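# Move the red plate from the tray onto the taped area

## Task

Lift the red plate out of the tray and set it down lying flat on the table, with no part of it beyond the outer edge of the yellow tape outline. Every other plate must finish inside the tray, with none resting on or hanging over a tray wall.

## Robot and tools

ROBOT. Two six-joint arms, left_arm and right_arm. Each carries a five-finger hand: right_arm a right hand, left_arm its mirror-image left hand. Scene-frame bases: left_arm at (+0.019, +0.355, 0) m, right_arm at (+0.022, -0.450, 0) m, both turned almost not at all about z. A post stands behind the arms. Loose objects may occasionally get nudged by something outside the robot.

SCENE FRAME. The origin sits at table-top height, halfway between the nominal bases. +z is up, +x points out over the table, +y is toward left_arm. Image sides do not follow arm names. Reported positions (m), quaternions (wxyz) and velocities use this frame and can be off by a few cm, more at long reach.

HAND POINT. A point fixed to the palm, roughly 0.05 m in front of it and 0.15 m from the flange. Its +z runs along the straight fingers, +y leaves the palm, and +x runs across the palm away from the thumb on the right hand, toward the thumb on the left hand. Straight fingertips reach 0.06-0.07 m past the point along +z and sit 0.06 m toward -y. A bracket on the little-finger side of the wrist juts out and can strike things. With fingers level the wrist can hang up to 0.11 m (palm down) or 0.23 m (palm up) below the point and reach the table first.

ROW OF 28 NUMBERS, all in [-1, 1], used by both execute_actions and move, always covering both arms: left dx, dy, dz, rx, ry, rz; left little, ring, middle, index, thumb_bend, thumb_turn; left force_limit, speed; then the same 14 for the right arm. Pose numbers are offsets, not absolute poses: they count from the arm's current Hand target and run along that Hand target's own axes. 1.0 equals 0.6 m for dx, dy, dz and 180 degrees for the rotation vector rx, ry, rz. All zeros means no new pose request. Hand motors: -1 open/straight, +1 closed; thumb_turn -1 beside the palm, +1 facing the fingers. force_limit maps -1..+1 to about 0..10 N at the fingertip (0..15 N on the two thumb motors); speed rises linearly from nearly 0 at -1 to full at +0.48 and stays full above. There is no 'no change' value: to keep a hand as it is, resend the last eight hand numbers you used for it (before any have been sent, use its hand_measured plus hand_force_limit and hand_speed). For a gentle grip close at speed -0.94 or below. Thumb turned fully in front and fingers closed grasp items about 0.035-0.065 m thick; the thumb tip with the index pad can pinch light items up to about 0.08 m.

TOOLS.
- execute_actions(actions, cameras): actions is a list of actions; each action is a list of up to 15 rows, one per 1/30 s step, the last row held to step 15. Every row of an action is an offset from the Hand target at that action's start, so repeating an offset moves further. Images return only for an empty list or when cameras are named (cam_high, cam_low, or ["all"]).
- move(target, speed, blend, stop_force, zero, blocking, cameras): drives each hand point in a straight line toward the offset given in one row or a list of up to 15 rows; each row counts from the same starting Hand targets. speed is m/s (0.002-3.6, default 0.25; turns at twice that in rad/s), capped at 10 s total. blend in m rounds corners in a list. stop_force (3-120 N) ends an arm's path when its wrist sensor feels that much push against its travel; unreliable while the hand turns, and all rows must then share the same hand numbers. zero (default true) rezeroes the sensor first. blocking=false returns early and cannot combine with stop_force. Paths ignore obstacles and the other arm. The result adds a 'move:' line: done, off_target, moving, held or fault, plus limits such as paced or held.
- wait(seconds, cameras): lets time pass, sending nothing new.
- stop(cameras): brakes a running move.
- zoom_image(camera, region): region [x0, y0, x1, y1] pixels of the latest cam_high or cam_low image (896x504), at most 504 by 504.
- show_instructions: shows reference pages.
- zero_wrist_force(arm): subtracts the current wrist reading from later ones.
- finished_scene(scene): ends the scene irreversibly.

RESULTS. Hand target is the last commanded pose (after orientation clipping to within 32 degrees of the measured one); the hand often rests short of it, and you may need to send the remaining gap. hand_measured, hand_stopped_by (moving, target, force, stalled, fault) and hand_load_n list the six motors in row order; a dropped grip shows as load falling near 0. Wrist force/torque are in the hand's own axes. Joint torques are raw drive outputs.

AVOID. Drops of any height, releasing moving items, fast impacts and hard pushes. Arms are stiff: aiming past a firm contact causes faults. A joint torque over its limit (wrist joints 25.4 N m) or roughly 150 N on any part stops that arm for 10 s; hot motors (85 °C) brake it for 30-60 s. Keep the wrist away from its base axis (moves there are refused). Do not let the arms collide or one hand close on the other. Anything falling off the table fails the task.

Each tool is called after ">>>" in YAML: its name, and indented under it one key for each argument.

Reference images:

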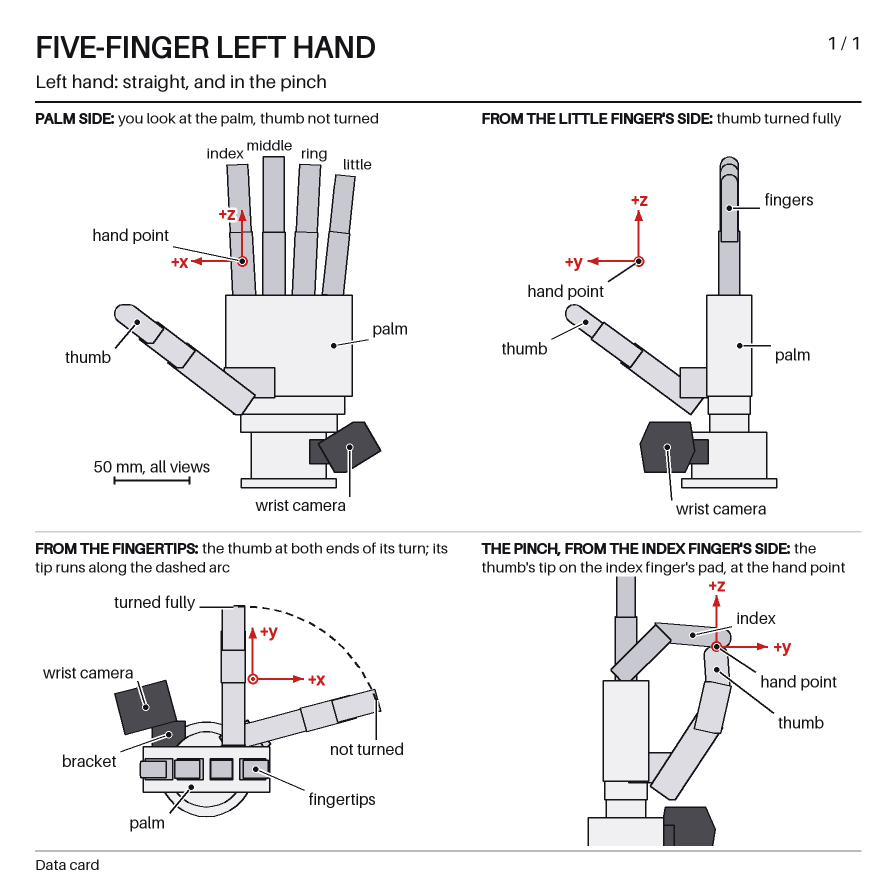

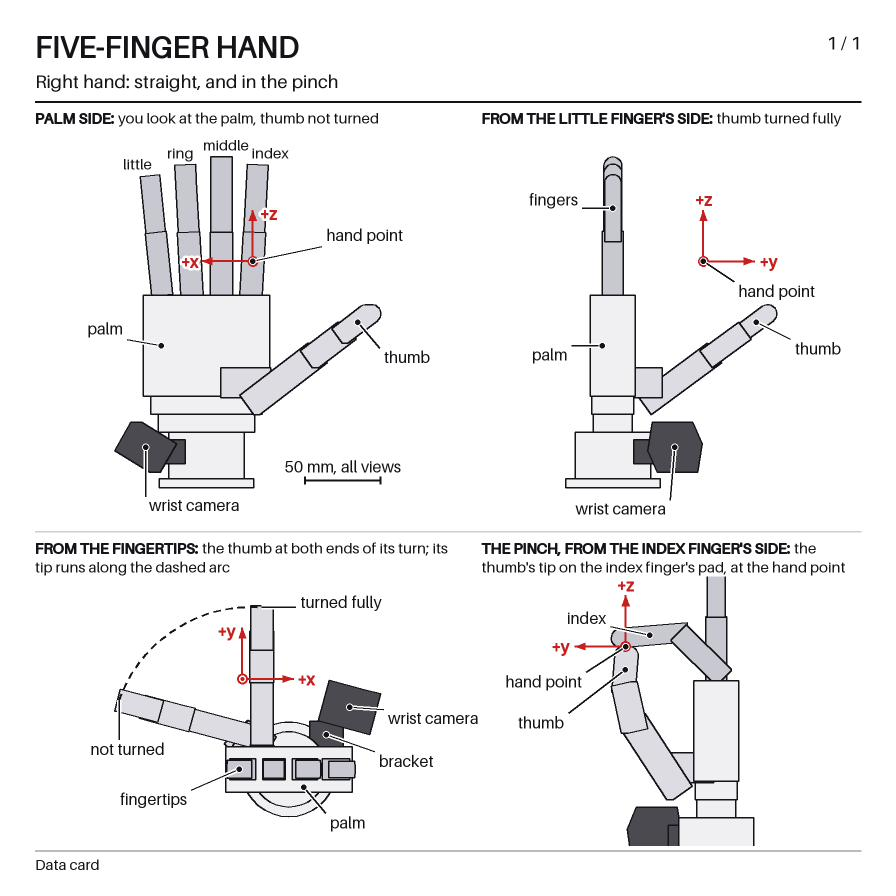

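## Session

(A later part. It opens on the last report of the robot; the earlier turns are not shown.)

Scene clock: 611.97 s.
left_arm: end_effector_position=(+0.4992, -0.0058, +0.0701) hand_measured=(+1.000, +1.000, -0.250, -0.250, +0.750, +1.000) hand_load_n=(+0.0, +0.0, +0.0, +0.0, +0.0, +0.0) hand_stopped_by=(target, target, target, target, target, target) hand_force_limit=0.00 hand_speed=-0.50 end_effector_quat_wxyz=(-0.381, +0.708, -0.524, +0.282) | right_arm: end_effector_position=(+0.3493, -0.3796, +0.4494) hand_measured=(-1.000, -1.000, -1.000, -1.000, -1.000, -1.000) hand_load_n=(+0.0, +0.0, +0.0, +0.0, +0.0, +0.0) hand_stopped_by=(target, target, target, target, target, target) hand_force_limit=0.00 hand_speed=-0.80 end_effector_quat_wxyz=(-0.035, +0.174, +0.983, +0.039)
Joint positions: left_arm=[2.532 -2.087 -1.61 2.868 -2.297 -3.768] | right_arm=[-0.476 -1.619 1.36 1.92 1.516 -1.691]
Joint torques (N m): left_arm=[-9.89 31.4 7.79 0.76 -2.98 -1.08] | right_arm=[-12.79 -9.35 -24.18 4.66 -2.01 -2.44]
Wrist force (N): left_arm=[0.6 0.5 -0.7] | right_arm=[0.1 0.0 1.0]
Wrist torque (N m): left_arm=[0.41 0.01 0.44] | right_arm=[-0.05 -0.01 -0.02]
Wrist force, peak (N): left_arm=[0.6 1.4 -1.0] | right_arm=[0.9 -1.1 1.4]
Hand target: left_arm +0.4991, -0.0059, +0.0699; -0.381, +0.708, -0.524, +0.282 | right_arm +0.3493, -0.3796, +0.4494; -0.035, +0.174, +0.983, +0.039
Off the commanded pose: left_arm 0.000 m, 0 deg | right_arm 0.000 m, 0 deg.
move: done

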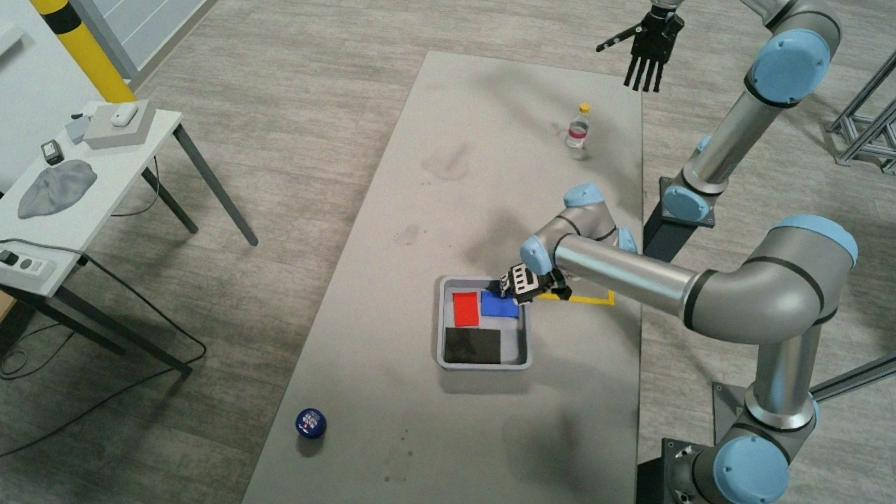

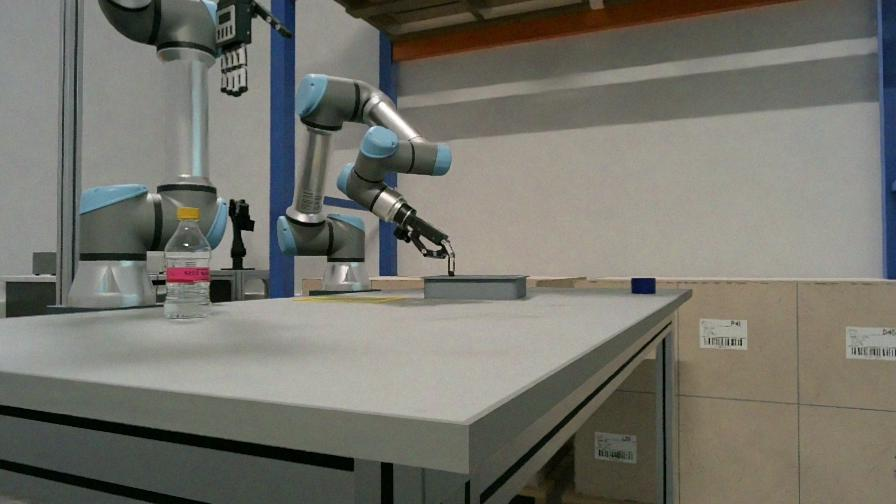

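>>> move:
  target: [0,0.032,0.0211,0,0,0,1,1,-0.25,-0.25,0.75,-1,0,-0.5,0,0,0,0,0,0,-1,-1,-1,-1,-1,-1,0,-0.8]
  cameras: []
  speed: 0.05

>>> move:
  target: [0,0.03,0.0198,0,0,0,1,1,-0.25,-0.25,0.75,-1,0,-0.5,0,0,0,0,0,0,-1,-1,-1,-1,-1,-1,0,-0.8]
  cameras: ["all"]
  speed: 0.006
  stop_force: 6

>>> zoom_image:
  camera: "cam_high"
  region: [430, 245, 550, 365]

>>> zoom_image:
  camera: "cam_low"
  region: [380, 190, 540, 310]

Scene clock: 639.10 s.
left_arm: end_effector_position=(+0.4991, -0.0059, +0.0469) hand_measured=(+1.000, +1.000, -0.250, -0.250, +0.750, -1.000) hand_load_n=(+0.0, +0.0, +0.0, +0.0, +0.0, +0.0) hand_stopped_by=(target, target, target, target, target, target) hand_force_limit=0.00 hand_speed=-0.50 end_effector_quat_wxyz=(-0.381, +0.708, -0.524, +0.282) | right_arm: end_effector_position=(+0.3493, -0.3796, +0.4494) hand_measured=(-1.000, -1.000, -1.000, -1.000, -1.000, -1.000) hand_load_n=(+0.0, +0.0, +0.0, +0.0, +0.0, +0.0) hand_stopped_by=(target, target, target, target, target, target) hand_force_limit=0.00 hand_speed=-0.80 end_effector_quat_wxyz=(-0.035, +0.174, +0.983, +0.039)
Joint positions: left_arm=[2.531 -2.117 -1.631 2.919 -2.297 -3.768] | right_arm=[-0.476 -1.619 1.36 1.92 1.516 -1.691]
Joint torques (N m): left_arm=[0.82 31.39 8.03 0.27 -0.15 1.49] | right_arm=[-12.81 -9.68 -23.76 4.74 -1.92 -2.4]
Wrist force (N): left_arm=[0.1 0.7 -0.7] | right_arm=[0.5 -0.4 0.7]
Wrist torque (N m): left_arm=[0.45 0.09 0.40] | right_arm=[-0.10 -0.05 0.00]
Wrist force, peak (N): left_arm=[0.3 1.2 -1.0] | right_arm=[0.7 0.1 1.5]
Hand target: left_arm +0.4991, -0.0059, +0.0469; -0.381, +0.708, -0.524, +0.282 | right_arm +0.3493, -0.3796, +0.4494; -0.035, +0.174, +0.983, +0.039
Off the commanded pose: left_arm 0.000 m, 0 deg | right_arm 0.000 m, 0 deg.
move: done

Scene clock: 642.27 s.
left_arm: end_effector_position=(+0.4991, -0.0059, +0.0356) hand_measured=(+1.000, +1.000, -0.250, -0.250, +0.750, -1.000) hand_load_n=(+0.5, +0.0, +0.0, +0.0, +0.0, +0.0) hand_stopped_by=(target, target, target, target, target, target) hand_force_limit=0.00 hand_speed=-0.50 end_effector_quat_wxyz=(-0.381, +0.708, -0.524, +0.282) | right_arm: end_effector_position=(+0.3493, -0.3796, +0.4494) hand_measured=(-1.000, -1.000, -1.000, -1.000, -1.000, -1.000) hand_load_n=(+0.0, +0.0, +0.0, +0.0, +0.0, +0.0) hand_stopped_by=(target, target, target, target, target, target) hand_force_limit=0.00 hand_speed=-0.80 end_effector_quat_wxyz=(-0.035, +0.174, +0.983, +0.039)
Joint positions: left_arm=[2.531 -2.132 -1.64 2.944 -2.297 -3.768] | right_arm=[-0.476 -1.619 1.36 1.92 1.516 -1.691]
Joint torques (N m): left_arm=[7.37 45.94 17.32 -2.68 -0.07 -0.02] | right_arm=[-12.12 -9.5 -23.05 4.64 -1.87 -2.35]
Wrist force (N): left_arm=[0.6 -4.3 -3.6] | right_arm=[0.5 -0.1 0.6]
Wrist torque (N m): left_arm=[0.31 -0.05 0.57] | right_arm=[-0.05 -0.05 0.00]
Wrist force, peak (N): left_arm=[0.6 -7.8 -5.3] | right_arm=[0.6 -0.1 1.6]
Hand target: left_arm +0.4991, -0.0059, +0.0356; -0.381, +0.708, -0.524, +0.282 (not the last commanded pose) | right_arm +0.3493, -0.3796, +0.4494; -0.035, +0.174, +0.983, +0.039
Off the commanded pose: left_arm 0.010 m, 0 deg | right_arm 0.000 m, 0 deg.
move: contact (left_arm)

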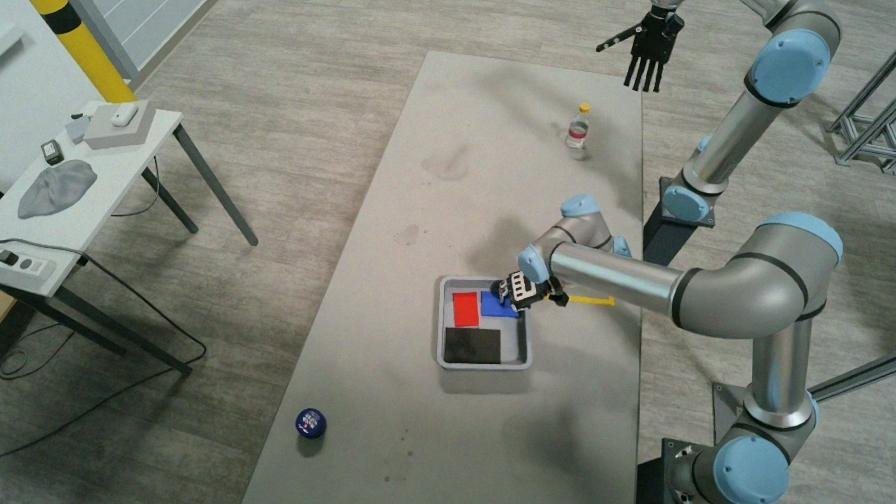

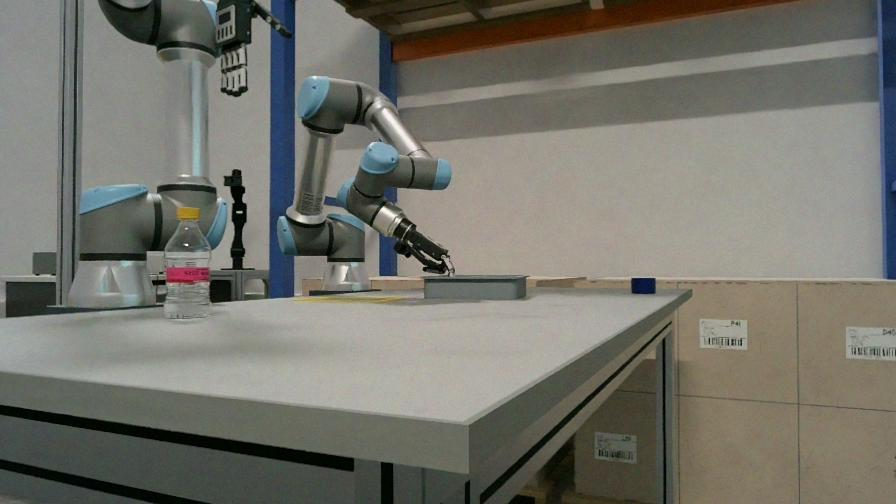

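Scaled by 4.200.

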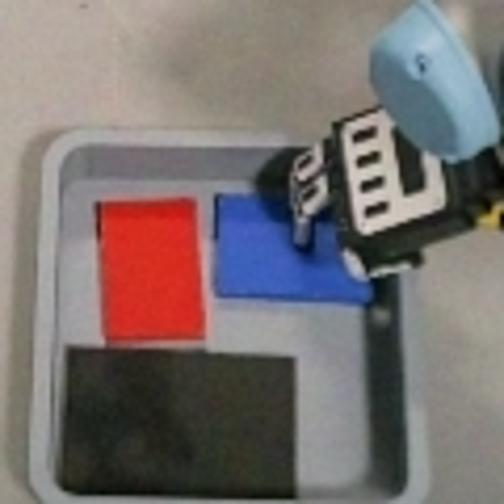

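Scaled by 3.150.

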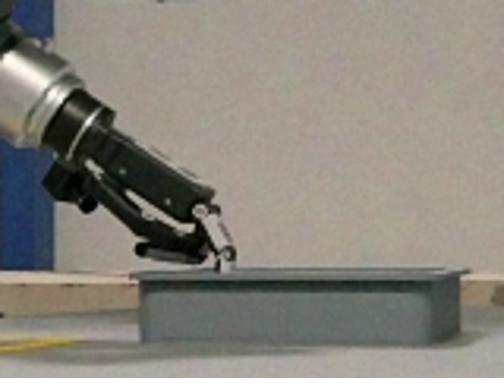

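>>> move:
  target: [0.0148,0.0013,-0.001,0,0,0,1,1,-0.25,-0.25,0.75,-1,0,-0.5,0,0,0,0,0,0,-1,-1,-1,-1,-1,-1,0,-0.8]
  cameras: ["all"]
  speed: 0.02

>>> zoom_image:
  camera: "cam_high"
  region: [430, 245, 550, 365]

Scene clock: 663.13 s.
left_arm: end_effector_position=(+0.5008, -0.0145, +0.0352) hand_measured=(+1.000, +1.000, -0.250, -0.250, +0.750, -1.000) hand_load_n=(+0.0, +0.0, +1.0, +0.0, +0.0, +0.0) hand_stopped_by=(target, target, target, target, target, target) hand_force_limit=0.00 hand_speed=-0.50 end_effector_quat_wxyz=(-0.381, +0.708, -0.524, +0.282) | right_arm: end_effector_position=(+0.3493, -0.3796, +0.4494) hand_measured=(-1.000, -1.000, -1.000, -1.000, -1.000, -1.000) hand_load_n=(+0.0, +0.0, +0.0, +0.0, -0.5, +0.0) hand_stopped_by=(target, target, target, target, target, target) hand_force_limit=0.00 hand_speed=-0.80 end_effector_quat_wxyz=(-0.035, +0.174, +0.983, +0.039)
Joint positions: left_arm=[2.519 -2.15 -1.612 2.925 -2.306 -3.781] | right_arm=[-0.476 -1.619 1.36 1.92 1.516 -1.691]
Joint torques (N m): left_arm=[-9.62 26.33 18.38 -2.93 -1.7 -1.2] | right_arm=[-12.58 -10.03 -23.57 4.49 -1.86 -2.46]
Wrist force (N): left_arm=[-2.3 -8.0 -5.0] | right_arm=[0.7 0.0 1.2]
Wrist torque (N m): left_arm=[0.22 0.00 0.61] | right_arm=[-0.05 -0.09 0.02]
Wrist force, peak (N): left_arm=[-2.3 -8.0 -5.0] | right_arm=[0.6 -0.1 1.6]
Hand target: left_arm +0.5008, -0.0146, +0.0352; -0.381, +0.708, -0.524, +0.282 | right_arm +0.3493, -0.3796, +0.4494; -0.035, +0.174, +0.983, +0.039
Off the commanded pose: left_arm 0.000 m, 0 deg | right_arm 0.000 m, 0 deg.
move: done

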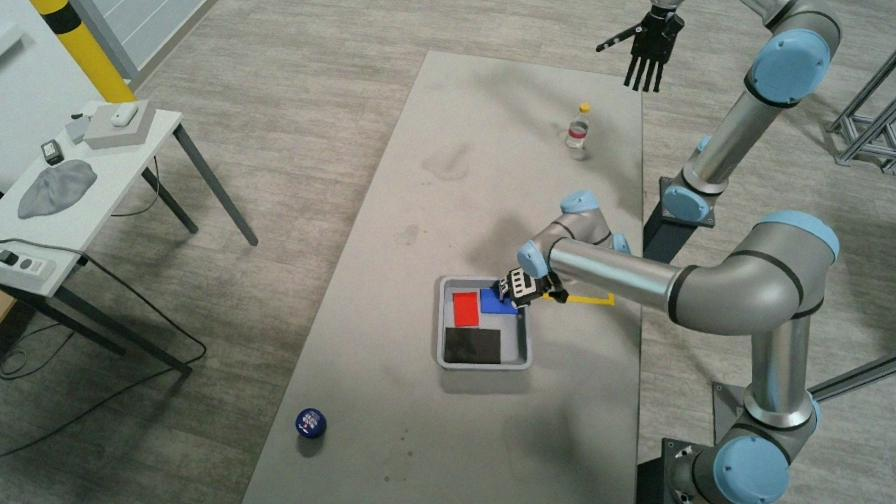

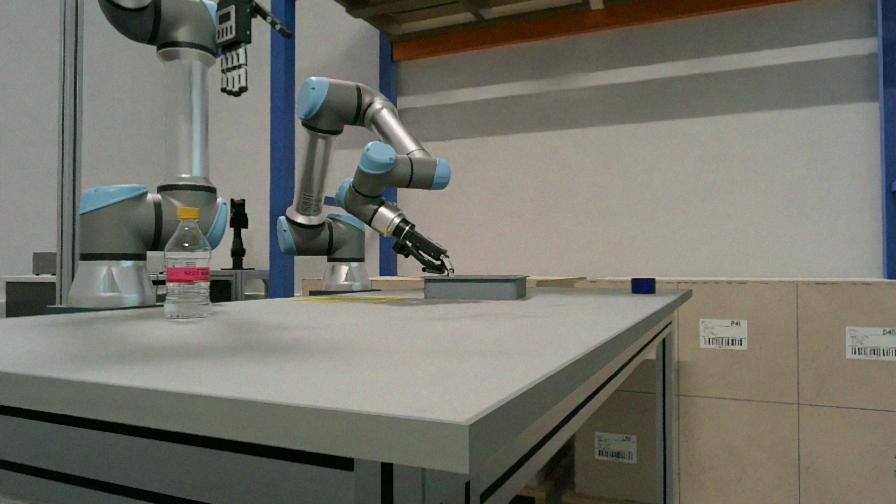

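Scaled by 4.200.

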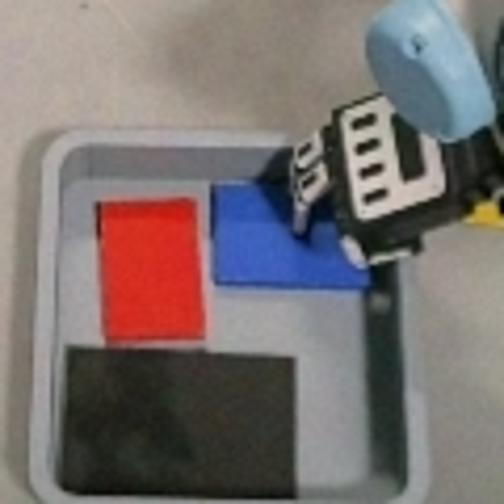

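>>> move:
  target:
    - [0,-0.0696,-0.0458,0,0,0,1,1,-0.25,-0.25,0.75,-1,0,-0.5,0,0,0,0,0,0,-1,-1,-1,-1,-1,-1,0,-0.8]
    - [-0.0772,-0.1923,0.1411,-0.01167,-0.00672,0.03547,1,1,-0.19,-0.25,-0.83,1,0,-0.5,0,0,0,0,0,0,-1,-1,-1,-1,-1,-1,0,-0.8]
  cameras: ["all"]
  speed: [0.08, 0.15]
  blend: 0.01

>>> zoom_image:
  camera: "cam_high"
  region: [430, 245, 550, 365]

>>> zoom_image:
  camera: "cam_low"
  region: [400, 190, 560, 310]

Scene clock: 745.63 s.
left_arm: end_effector_position=(+0.6156, +0.0689, +0.0849) hand_measured=(+1.000, +1.000, -0.190, -0.250, -0.830, +1.000) hand_load_n=(-0.5, +0.0, +0.0, +0.0, +0.0, +0.0) hand_stopped_by=(target, target, target, target, target, target) hand_force_limit=0.00 hand_speed=-0.50 end_effector_quat_wxyz=(-0.389, +0.687, -0.563, +0.243) | right_arm: end_effector_position=(+0.3493, -0.3796, +0.4494) hand_measured=(-1.000, -1.000, -1.000, -1.000, -1.000, -1.000) hand_load_n=(+0.0, +0.0, +0.0, +0.0, +0.0, +0.0) hand_stopped_by=(target, target, target, target, target, target) hand_force_limit=0.00 hand_speed=-0.80 end_effector_quat_wxyz=(-0.035, +0.174, +0.983, +0.039)
Joint positions: left_arm=[2.772 -2.145 -1.43 2.822 -2.129 -3.475] | right_arm=[-0.476 -1.619 1.36 1.92 1.516 -1.691]
Joint torques (N m): left_arm=[8.98 34.34 19.83 -2.13 1.5 1.55] | right_arm=[-12.22 -10.46 -22.4 4.58 -1.84 -2.32]
Wrist force (N): left_arm=[0.7 0.8 -0.9] | right_arm=[0.6 -0.4 0.9]
Wrist torque (N m): left_arm=[0.48 -0.03 0.23] | right_arm=[-0.12 -0.08 0.00]
Wrist force, peak (N): left_arm=[-2.0 -8.6 -5.3] | right_arm=[0.3 -0.3 1.7]
Hand target: left_arm +0.6156, +0.0689, +0.0849; -0.389, +0.687, -0.563, +0.243 | right_arm +0.3493, -0.3796, +0.4494; -0.035, +0.174, +0.983, +0.039
Off the commanded pose: left_arm 0.000 m, 0 deg | right_arm 0.000 m, 0 deg.
move: done

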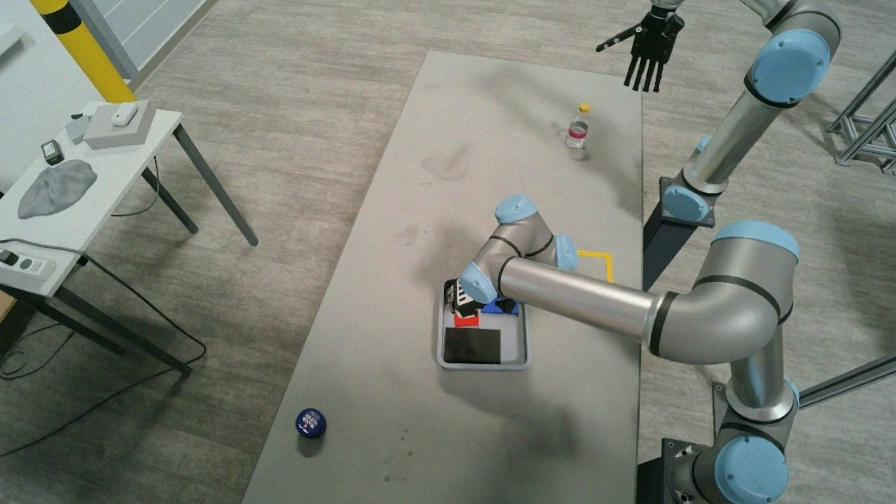

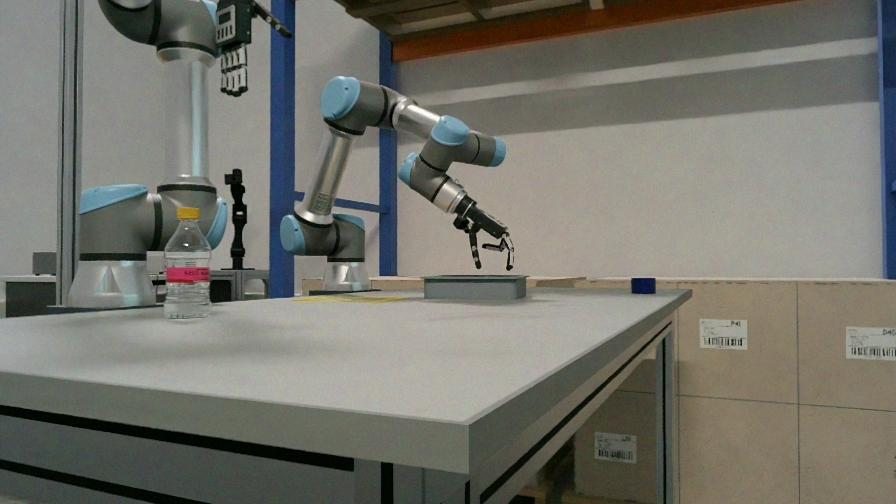

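Scaled by 4.200.

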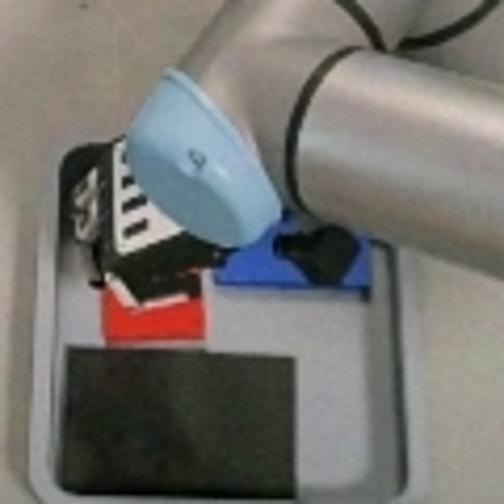

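Scaled by 3.150.

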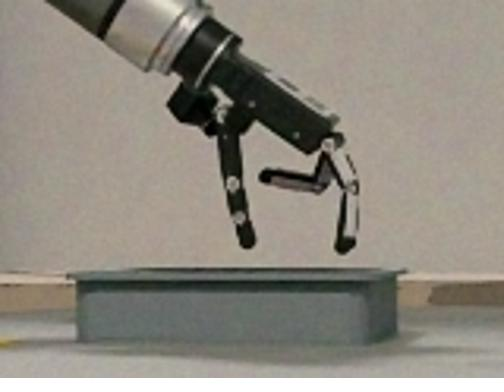

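>>> zoom_image:
  camera: "cam_high"
  region: [436, 285, 496, 345]

Scaled by 8.400.

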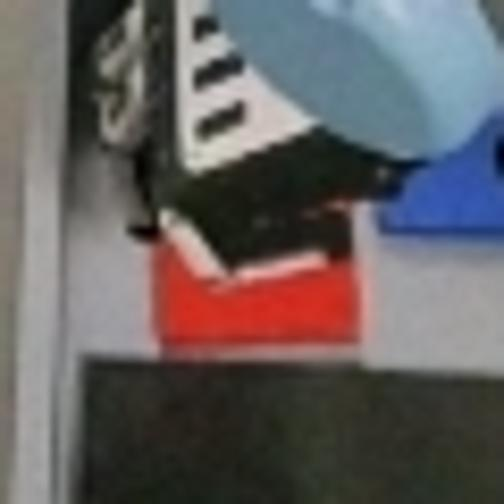

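>>> move:
  target:
    - [0.005,-0.0015,0.0012,0,0,0,1,1,-0.27,-0.33,-0.85,1,0,-0.5,0,0,0,0,0,0,-1,-1,-1,-1,-1,-1,0,-0.8]
    - [0.0128,0.0592,0.0445,0,0,0,1,1,-0.27,-0.33,-0.85,1,0,-0.5,0,0,0,0,0,0,-1,-1,-1,-1,-1,-1,0,-0.8]
  cameras: ["all"]
  speed: 0.05

>>> zoom_image:
  camera: "cam_high"
  region: [436, 285, 496, 345]

>>> zoom_image:
  camera: "cam_low"
  region: [420, 210, 540, 310]

Scene clock: 792.17 s.
left_arm: end_effector_position=(+0.6173, +0.0662, +0.0401) hand_measured=(+1.000, +1.000, -0.270, -0.330, -0.850, +1.000) hand_load_n=(+0.0, +0.0, +0.0, +0.0, +0.0, +0.0) hand_stopped_by=(target, target, target, target, target, target) hand_force_limit=0.00 hand_speed=-0.50 end_effector_quat_wxyz=(-0.389, +0.687, -0.563, +0.243) | right_arm: end_effector_position=(+0.3493, -0.3796, +0.4494) hand_measured=(-1.000, -1.000, -1.000, -1.000, -1.000, -1.000) hand_load_n=(+0.0, +0.0, +0.0, +0.0, +0.0, +0.0) hand_stopped_by=(target, target, target, target, target, target) hand_force_limit=0.00 hand_speed=-0.80 end_effector_quat_wxyz=(-0.035, +0.174, +0.983, +0.039)
Joint positions: left_arm=[2.769 -2.201 -1.465 2.911 -2.132 -3.478] | right_arm=[-0.476 -1.619 1.36 1.92 1.516 -1.691]
Joint torques (N m): left_arm=[-9.47 34.34 10.47 0.93 -2.59 1.1] | right_arm=[-12.06 -10.57 -23.5 4.64 -1.82 -2.37]
Wrist force (N): left_arm=[1.0 0.6 -0.9] | right_arm=[0.6 -0.3 1.4]
Wrist torque (N m): left_arm=[0.46 -0.08 0.42] | right_arm=[-0.13 -0.09 0.00]
Wrist force, peak (N): left_arm=[1.3 1.1 -1.0] | right_arm=[0.7 0.6 1.5]
Hand target: left_arm +0.6173, +0.0662, +0.0399; -0.389, +0.687, -0.563, +0.243 | right_arm +0.3493, -0.3796, +0.4494; -0.035, +0.174, +0.983, +0.039
Off the commanded pose: left_arm 0.000 m, 0 deg | right_arm 0.000 m, 0 deg.
move: done

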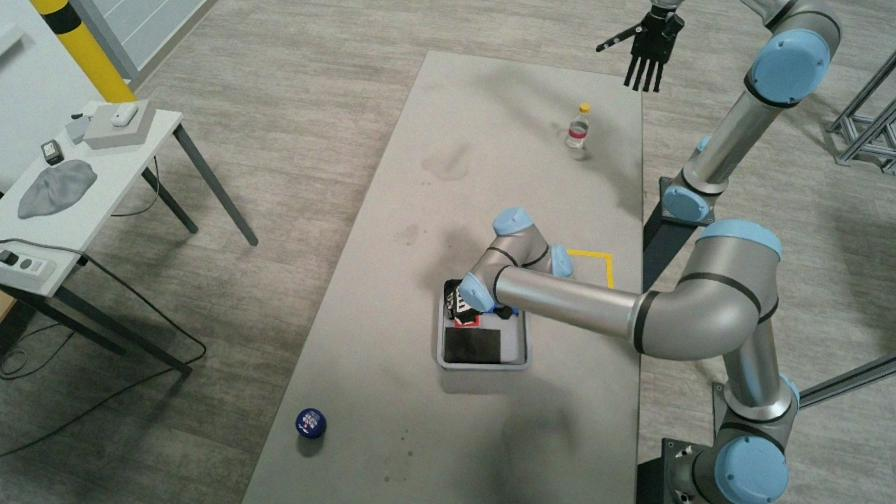

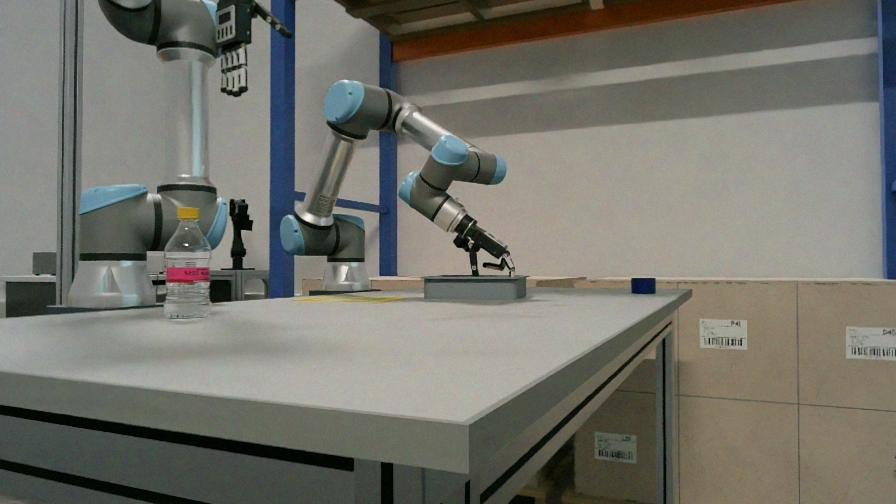

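Scaled by 8.400.

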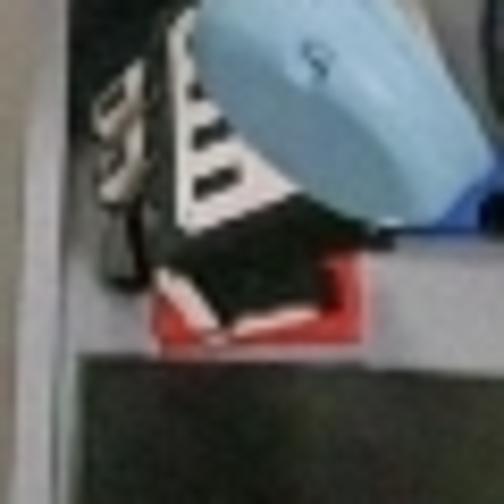

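Scaled by 4.200.

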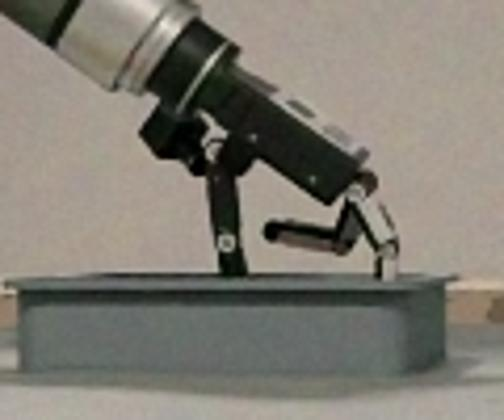

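>>> move:
  target: [0,-0.0029,0.0041,0,0,0,1,1,-0.27,-0.33,-0.85,1,0,-0.5,0,0,0,0,0,0,-1,-1,-1,-1,-1,-1,0,-0.8]
  cameras: []
  speed: 0.03

>>> move:
  target: [0.0035,0.027,0.0193,0,0,0,1,1,-0.27,-0.33,-0.85,1,0,-0.5,0,0,0,0,0,0,-1,-1,-1,-1,-1,-1,0,-0.8]
  cameras: ["all"]
  speed: 0.006
  stop_force: 4

>>> zoom_image:
  camera: "cam_high"
  region: [436, 285, 496, 345]

Scene clock: 809.90 s.
left_arm: end_effector_position=(+0.6201, +0.0669, +0.0399) hand_measured=(+1.000, +1.000, -0.270, -0.330, -0.850, +1.000) hand_load_n=(+0.0, +0.0, +0.0, +0.0, +0.0, +0.0) hand_stopped_by=(target, target, target, target, target, target) hand_force_limit=0.00 hand_speed=-0.50 end_effector_quat_wxyz=(-0.389, +0.687, -0.563, +0.243) | right_arm: end_effector_position=(+0.3493, -0.3796, +0.4494) hand_measured=(-1.000, -1.000, -1.000, -1.000, -1.000, -1.000) hand_load_n=(+0.0, +0.0, +0.0, +0.0, +0.0, +0.0) hand_stopped_by=(target, target, target, target, target, target) hand_force_limit=0.00 hand_speed=-0.80 end_effector_quat_wxyz=(-0.035, +0.174, +0.983, +0.039)
Joint positions: left_arm=[2.772 -2.205 -1.459 2.91 -2.13 -3.475] | right_arm=[-0.476 -1.619 1.36 1.92 1.516 -1.691]
Joint torques (N m): left_arm=[7.59 36.47 20.89 -2.18 1.44 1.76] | right_arm=[-12.13 -9.89 -23.26 4.48 -1.8 -2.31]
Wrist force (N): left_arm=[0.8 0.9 -1.1] | right_arm=[0.4 -0.2 1.3]
Wrist torque (N m): left_arm=[0.51 -0.05 0.20] | right_arm=[-0.10 -0.06 0.00]
Wrist force, peak (N): left_arm=[1.1 1.1 -1.3] | right_arm=[0.8 -0.2 1.6]
Hand target: left_arm +0.6202, +0.0670, +0.0399; -0.389, +0.687, -0.563, +0.243 | right_arm +0.3493, -0.3796, +0.4494; -0.035, +0.174, +0.983, +0.039
Off the commanded pose: left_arm 0.000 m, 0 deg | right_arm 0.000 m, 0 deg.
move: done

Scene clock: 813.60 s.
left_arm: end_effector_position=(+0.6202, +0.0670, +0.0254) hand_measured=(+1.000, +1.000, -0.270, -0.330, -0.850, +1.000) hand_load_n=(+0.0, +0.0, +0.0, +0.0, +0.0, +0.0) hand_stopped_by=(target, target, target, target, target, target) hand_force_limit=0.00 hand_speed=-0.50 end_effector_quat_wxyz=(-0.389, +0.687, -0.563, +0.243) | right_arm: end_effector_position=(+0.3493, -0.3796, +0.4494) hand_measured=(-1.000, -1.000, -1.000, -1.000, -1.000, -1.000) hand_load_n=(+0.0, +0.0, +0.0, +0.5, +0.0, +0.0) hand_stopped_by=(target, target, target, target, target, target) hand_force_limit=0.00 hand_speed=-0.80 end_effector_quat_wxyz=(-0.035, +0.174, +0.983, +0.039)
Joint positions: left_arm=[2.772 -2.222 -1.471 2.94 -2.129 -3.475] | right_arm=[-0.476 -1.619 1.36 1.92 1.516 -1.691]
Joint torques (N m): left_arm=[-5.57 51.15 19.98 -2.58 -0.87 -0.81] | right_arm=[-12.18 -10.26 -23.15 4.53 -1.82 -2.29]
Wrist force (N): left_arm=[0.2 -2.3 -3.0] | right_arm=[0.3 -0.1 1.2]
Wrist torque (N m): left_arm=[0.46 -0.06 0.26] | right_arm=[-0.08 -0.04 -0.01]
Wrist force, peak (N): left_arm=[0.2 -4.5 -4.0] | right_arm=[0.8 -0.4 1.5]
Hand target: left_arm +0.6202, +0.0670, +0.0254; -0.389, +0.687, -0.563, +0.243 (not the last commanded pose) | right_arm +0.3493, -0.3796, +0.4494; -0.035, +0.174, +0.983, +0.039
Off the commanded pose: left_arm 0.005 m, 0 deg | right_arm 0.000 m, 0 deg.
move: contact (left_arm)

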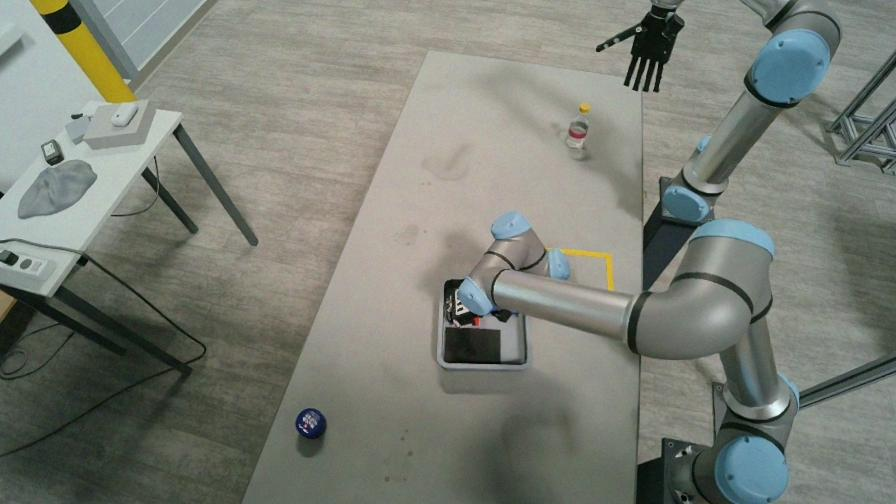

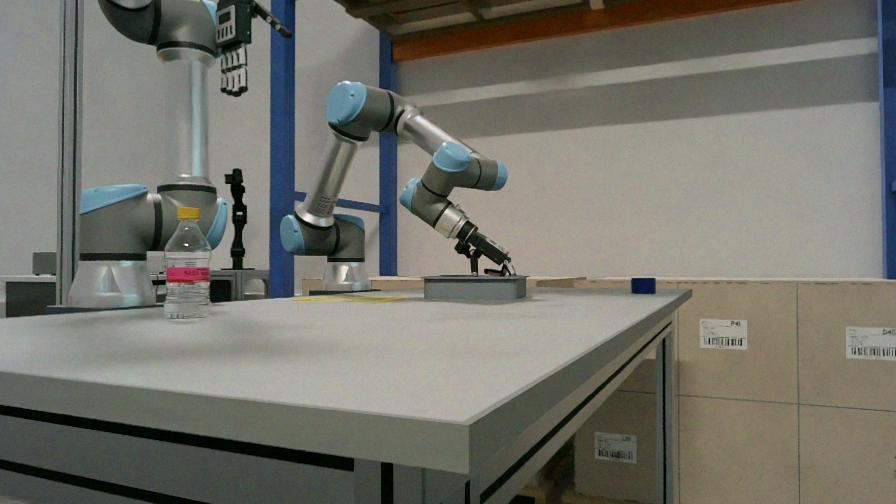

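Scaled by 8.400.

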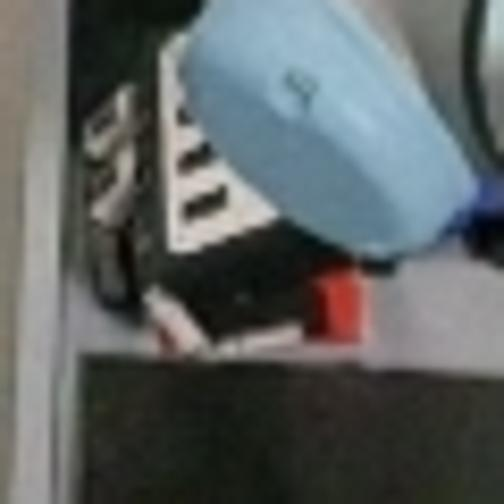

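>>> move:
  target:
    - [-0.0003,-0.002,-0.0014,0,0,0,1,1,-0.27,-0.33,-0.85,1,-0.2,-0.94,0,0,0,0,0,0,-1,-1,-1,-1,-1,-1,0,-0.8]
    - [-0.0003,-0.002,-0.0014,0,0,0,1,1,0.1,0.04,-0.4,1,-0.2,-0.94,0,0,0,0,0,0,-1,-1,-1,-1,-1,-1,0,-0.8]
  cameras: ["all"]
  speed: 0.02

>>> zoom_image:
  camera: "cam_high"
  region: [436, 285, 496, 345]

Scene clock: 838.13 s.
left_arm: end_effector_position=(+0.6202, +0.0670, +0.0269) hand_measured=(+1.000, +1.000, -0.154, -0.128, -0.760, +1.000) hand_load_n=(+0.0, +0.0, +3.5, +4.0, +7.0, +0.0) hand_stopped_by=(target, target, force, force, force, target) hand_force_limit=-0.20 hand_speed=-0.94 end_effector_quat_wxyz=(-0.389, +0.687, -0.563, +0.243) | right_arm: end_effector_position=(+0.3493, -0.3796, +0.4494) hand_measured=(-1.000, -1.000, -1.000, -1.000, -1.000, -1.000) hand_load_n=(+0.0, +0.0, +0.0, +0.0, +0.0, +0.0) hand_stopped_by=(target, target, target, target, target, target) hand_force_limit=0.00 hand_speed=-0.80 end_effector_quat_wxyz=(-0.035, +0.174, +0.983, +0.039)
Joint positions: left_arm=[2.772 -2.22 -1.469 2.937 -2.129 -3.475] | right_arm=[-0.476 -1.619 1.36 1.92 1.516 -1.691]
Joint torques (N m): left_arm=[10.07 50.7 18.55 -1.87 1.69 1.35] | right_arm=[-12.17 -10 -22.11 4.51 -1.82 -2.45]
Wrist force (N): left_arm=[0.8 1.1 -1.1] | right_arm=[0.6 -0.2 1.4]
Wrist torque (N m): left_arm=[0.51 -0.07 0.22] | right_arm=[-0.10 -0.08 0.00]
Wrist force, peak (N): left_arm=[0.7 -2.8 -3.1] | right_arm=[0.9 -0.1 1.6]
Hand target: left_arm +0.6202, +0.0670, +0.0268; -0.389, +0.687, -0.563, +0.243 | right_arm +0.3493, -0.3796, +0.4494; -0.035, +0.174, +0.983, +0.039
Off the commanded pose: left_arm 0.000 m, 0 deg | right_arm 0.000 m, 0 deg.
move: done

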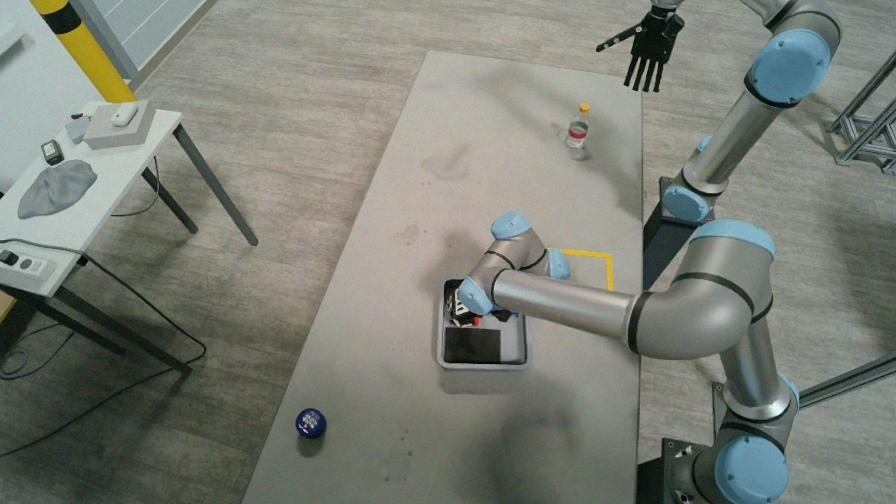

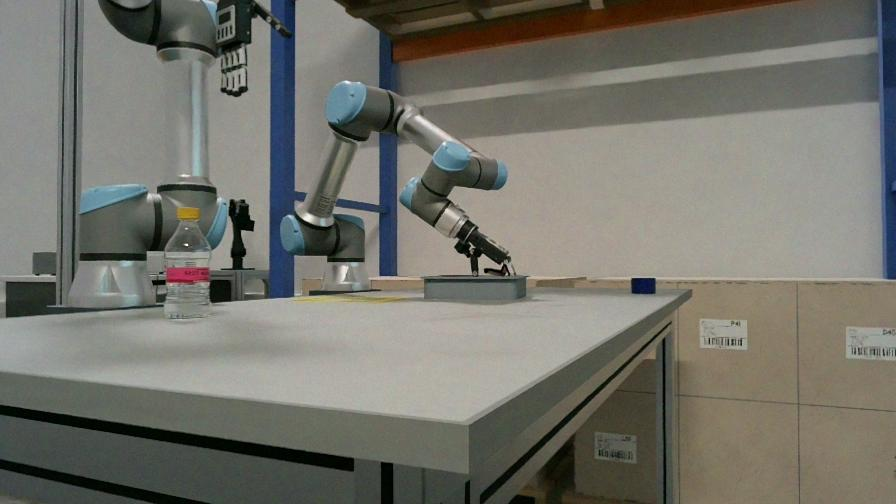

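Scaled by 8.400.

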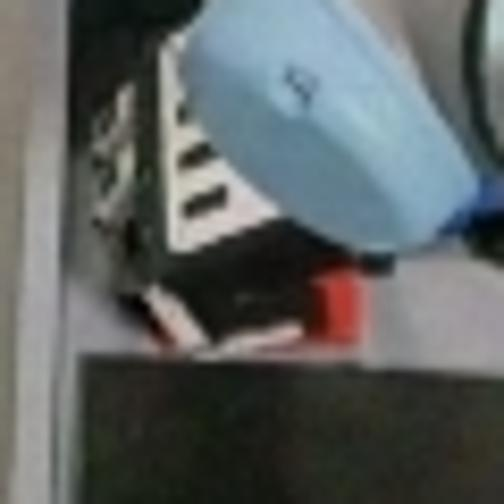

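>>> move:
  target: [-0.0052,-0.0405,-0.0289,0,0,0,1,1,0.1,0.04,-0.4,1,-0.2,-0.94,0,0,0,0,0,0,-1,-1,-1,-1,-1,-1,0,-0.8]
  cameras: ["all"]
  speed: 0.03

>>> zoom_image:
  camera: "cam_high"
  region: [430, 265, 530, 365]

>>> zoom_image:
  camera: "cam_low"
  region: [420, 210, 540, 310]

Scene clock: 850.80 s.
left_arm: end_effector_position=(+0.6203, +0.0670, +0.0567) hand_measured=(+1.000, +1.000, -0.154, -0.128, -0.760, +1.000) hand_load_n=(+0.0, +0.0, +3.5, +4.0, +7.0, +0.0) hand_stopped_by=(target, target, force, force, force, target) hand_force_limit=-0.20 hand_speed=-0.94 end_effector_quat_wxyz=(-0.389, +0.687, -0.563, +0.243) | right_arm: end_effector_position=(+0.3493, -0.3796, +0.4494) hand_measured=(-1.000, -1.000, -1.000, -1.000, -1.000, -1.000) hand_load_n=(-0.5, +0.0, +0.0, +0.0, +0.0, +0.0) hand_stopped_by=(target, target, target, target, target, target) hand_force_limit=0.00 hand_speed=-0.80 end_effector_quat_wxyz=(-0.035, +0.174, +0.983, +0.039)
Joint positions: left_arm=[2.772 -2.186 -1.442 2.875 -2.129 -3.475] | right_arm=[-0.476 -1.619 1.36 1.92 1.516 -1.691]
Joint torques (N m): left_arm=[9.17 54.32 21.94 -2.2 1.5 0.53] | right_arm=[-11.72 -10.25 -23.18 4.56 -1.79 -2.34]
Wrist force (N): left_arm=[0.6 1.2 -0.6] | right_arm=[0.6 -0.4 1.3]
Wrist torque (N m): left_arm=[0.50 -0.02 0.20] | right_arm=[-0.13 -0.10 0.01]
Wrist force, peak (N): left_arm=[1.2 1.6 -1.0] | right_arm=[0.2 -0.3 1.8]
Hand target: left_arm +0.6203, +0.0670, +0.0569; -0.389, +0.687, -0.563, +0.243 | right_arm +0.3493, -0.3796, +0.4494; -0.035, +0.174, +0.983, +0.039
Off the commanded pose: left_arm 0.000 m, 0 deg | right_arm 0.000 m, 0 deg.
move: done

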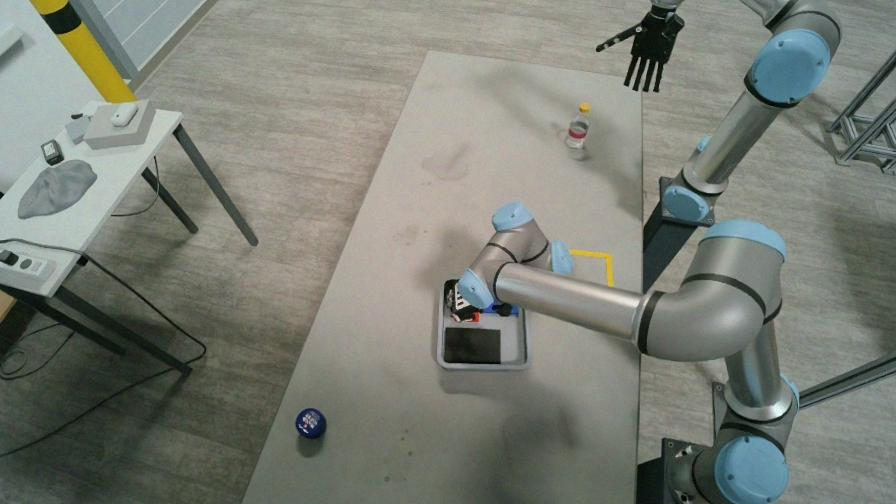

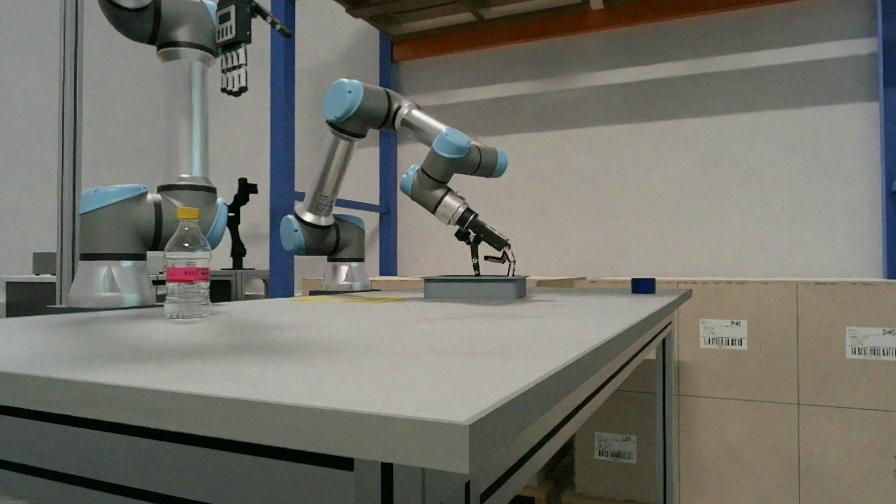

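Scaled by 5.040.

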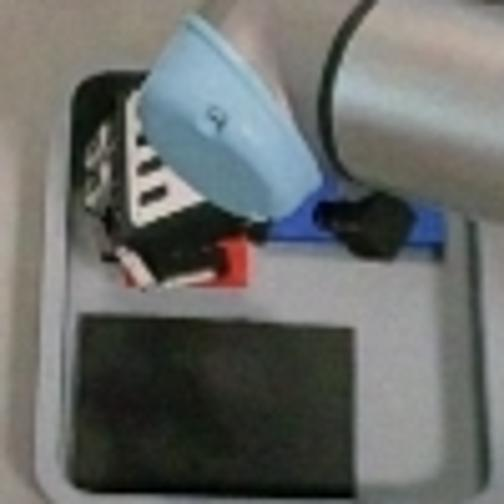

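Scaled by 4.200.

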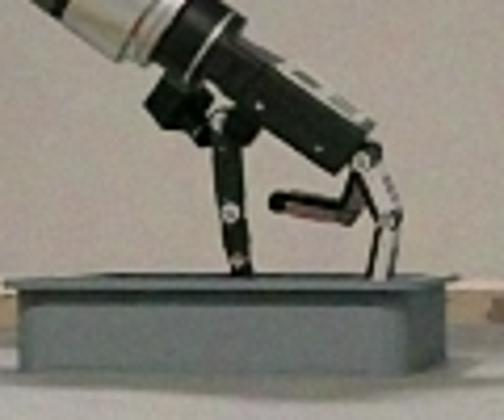

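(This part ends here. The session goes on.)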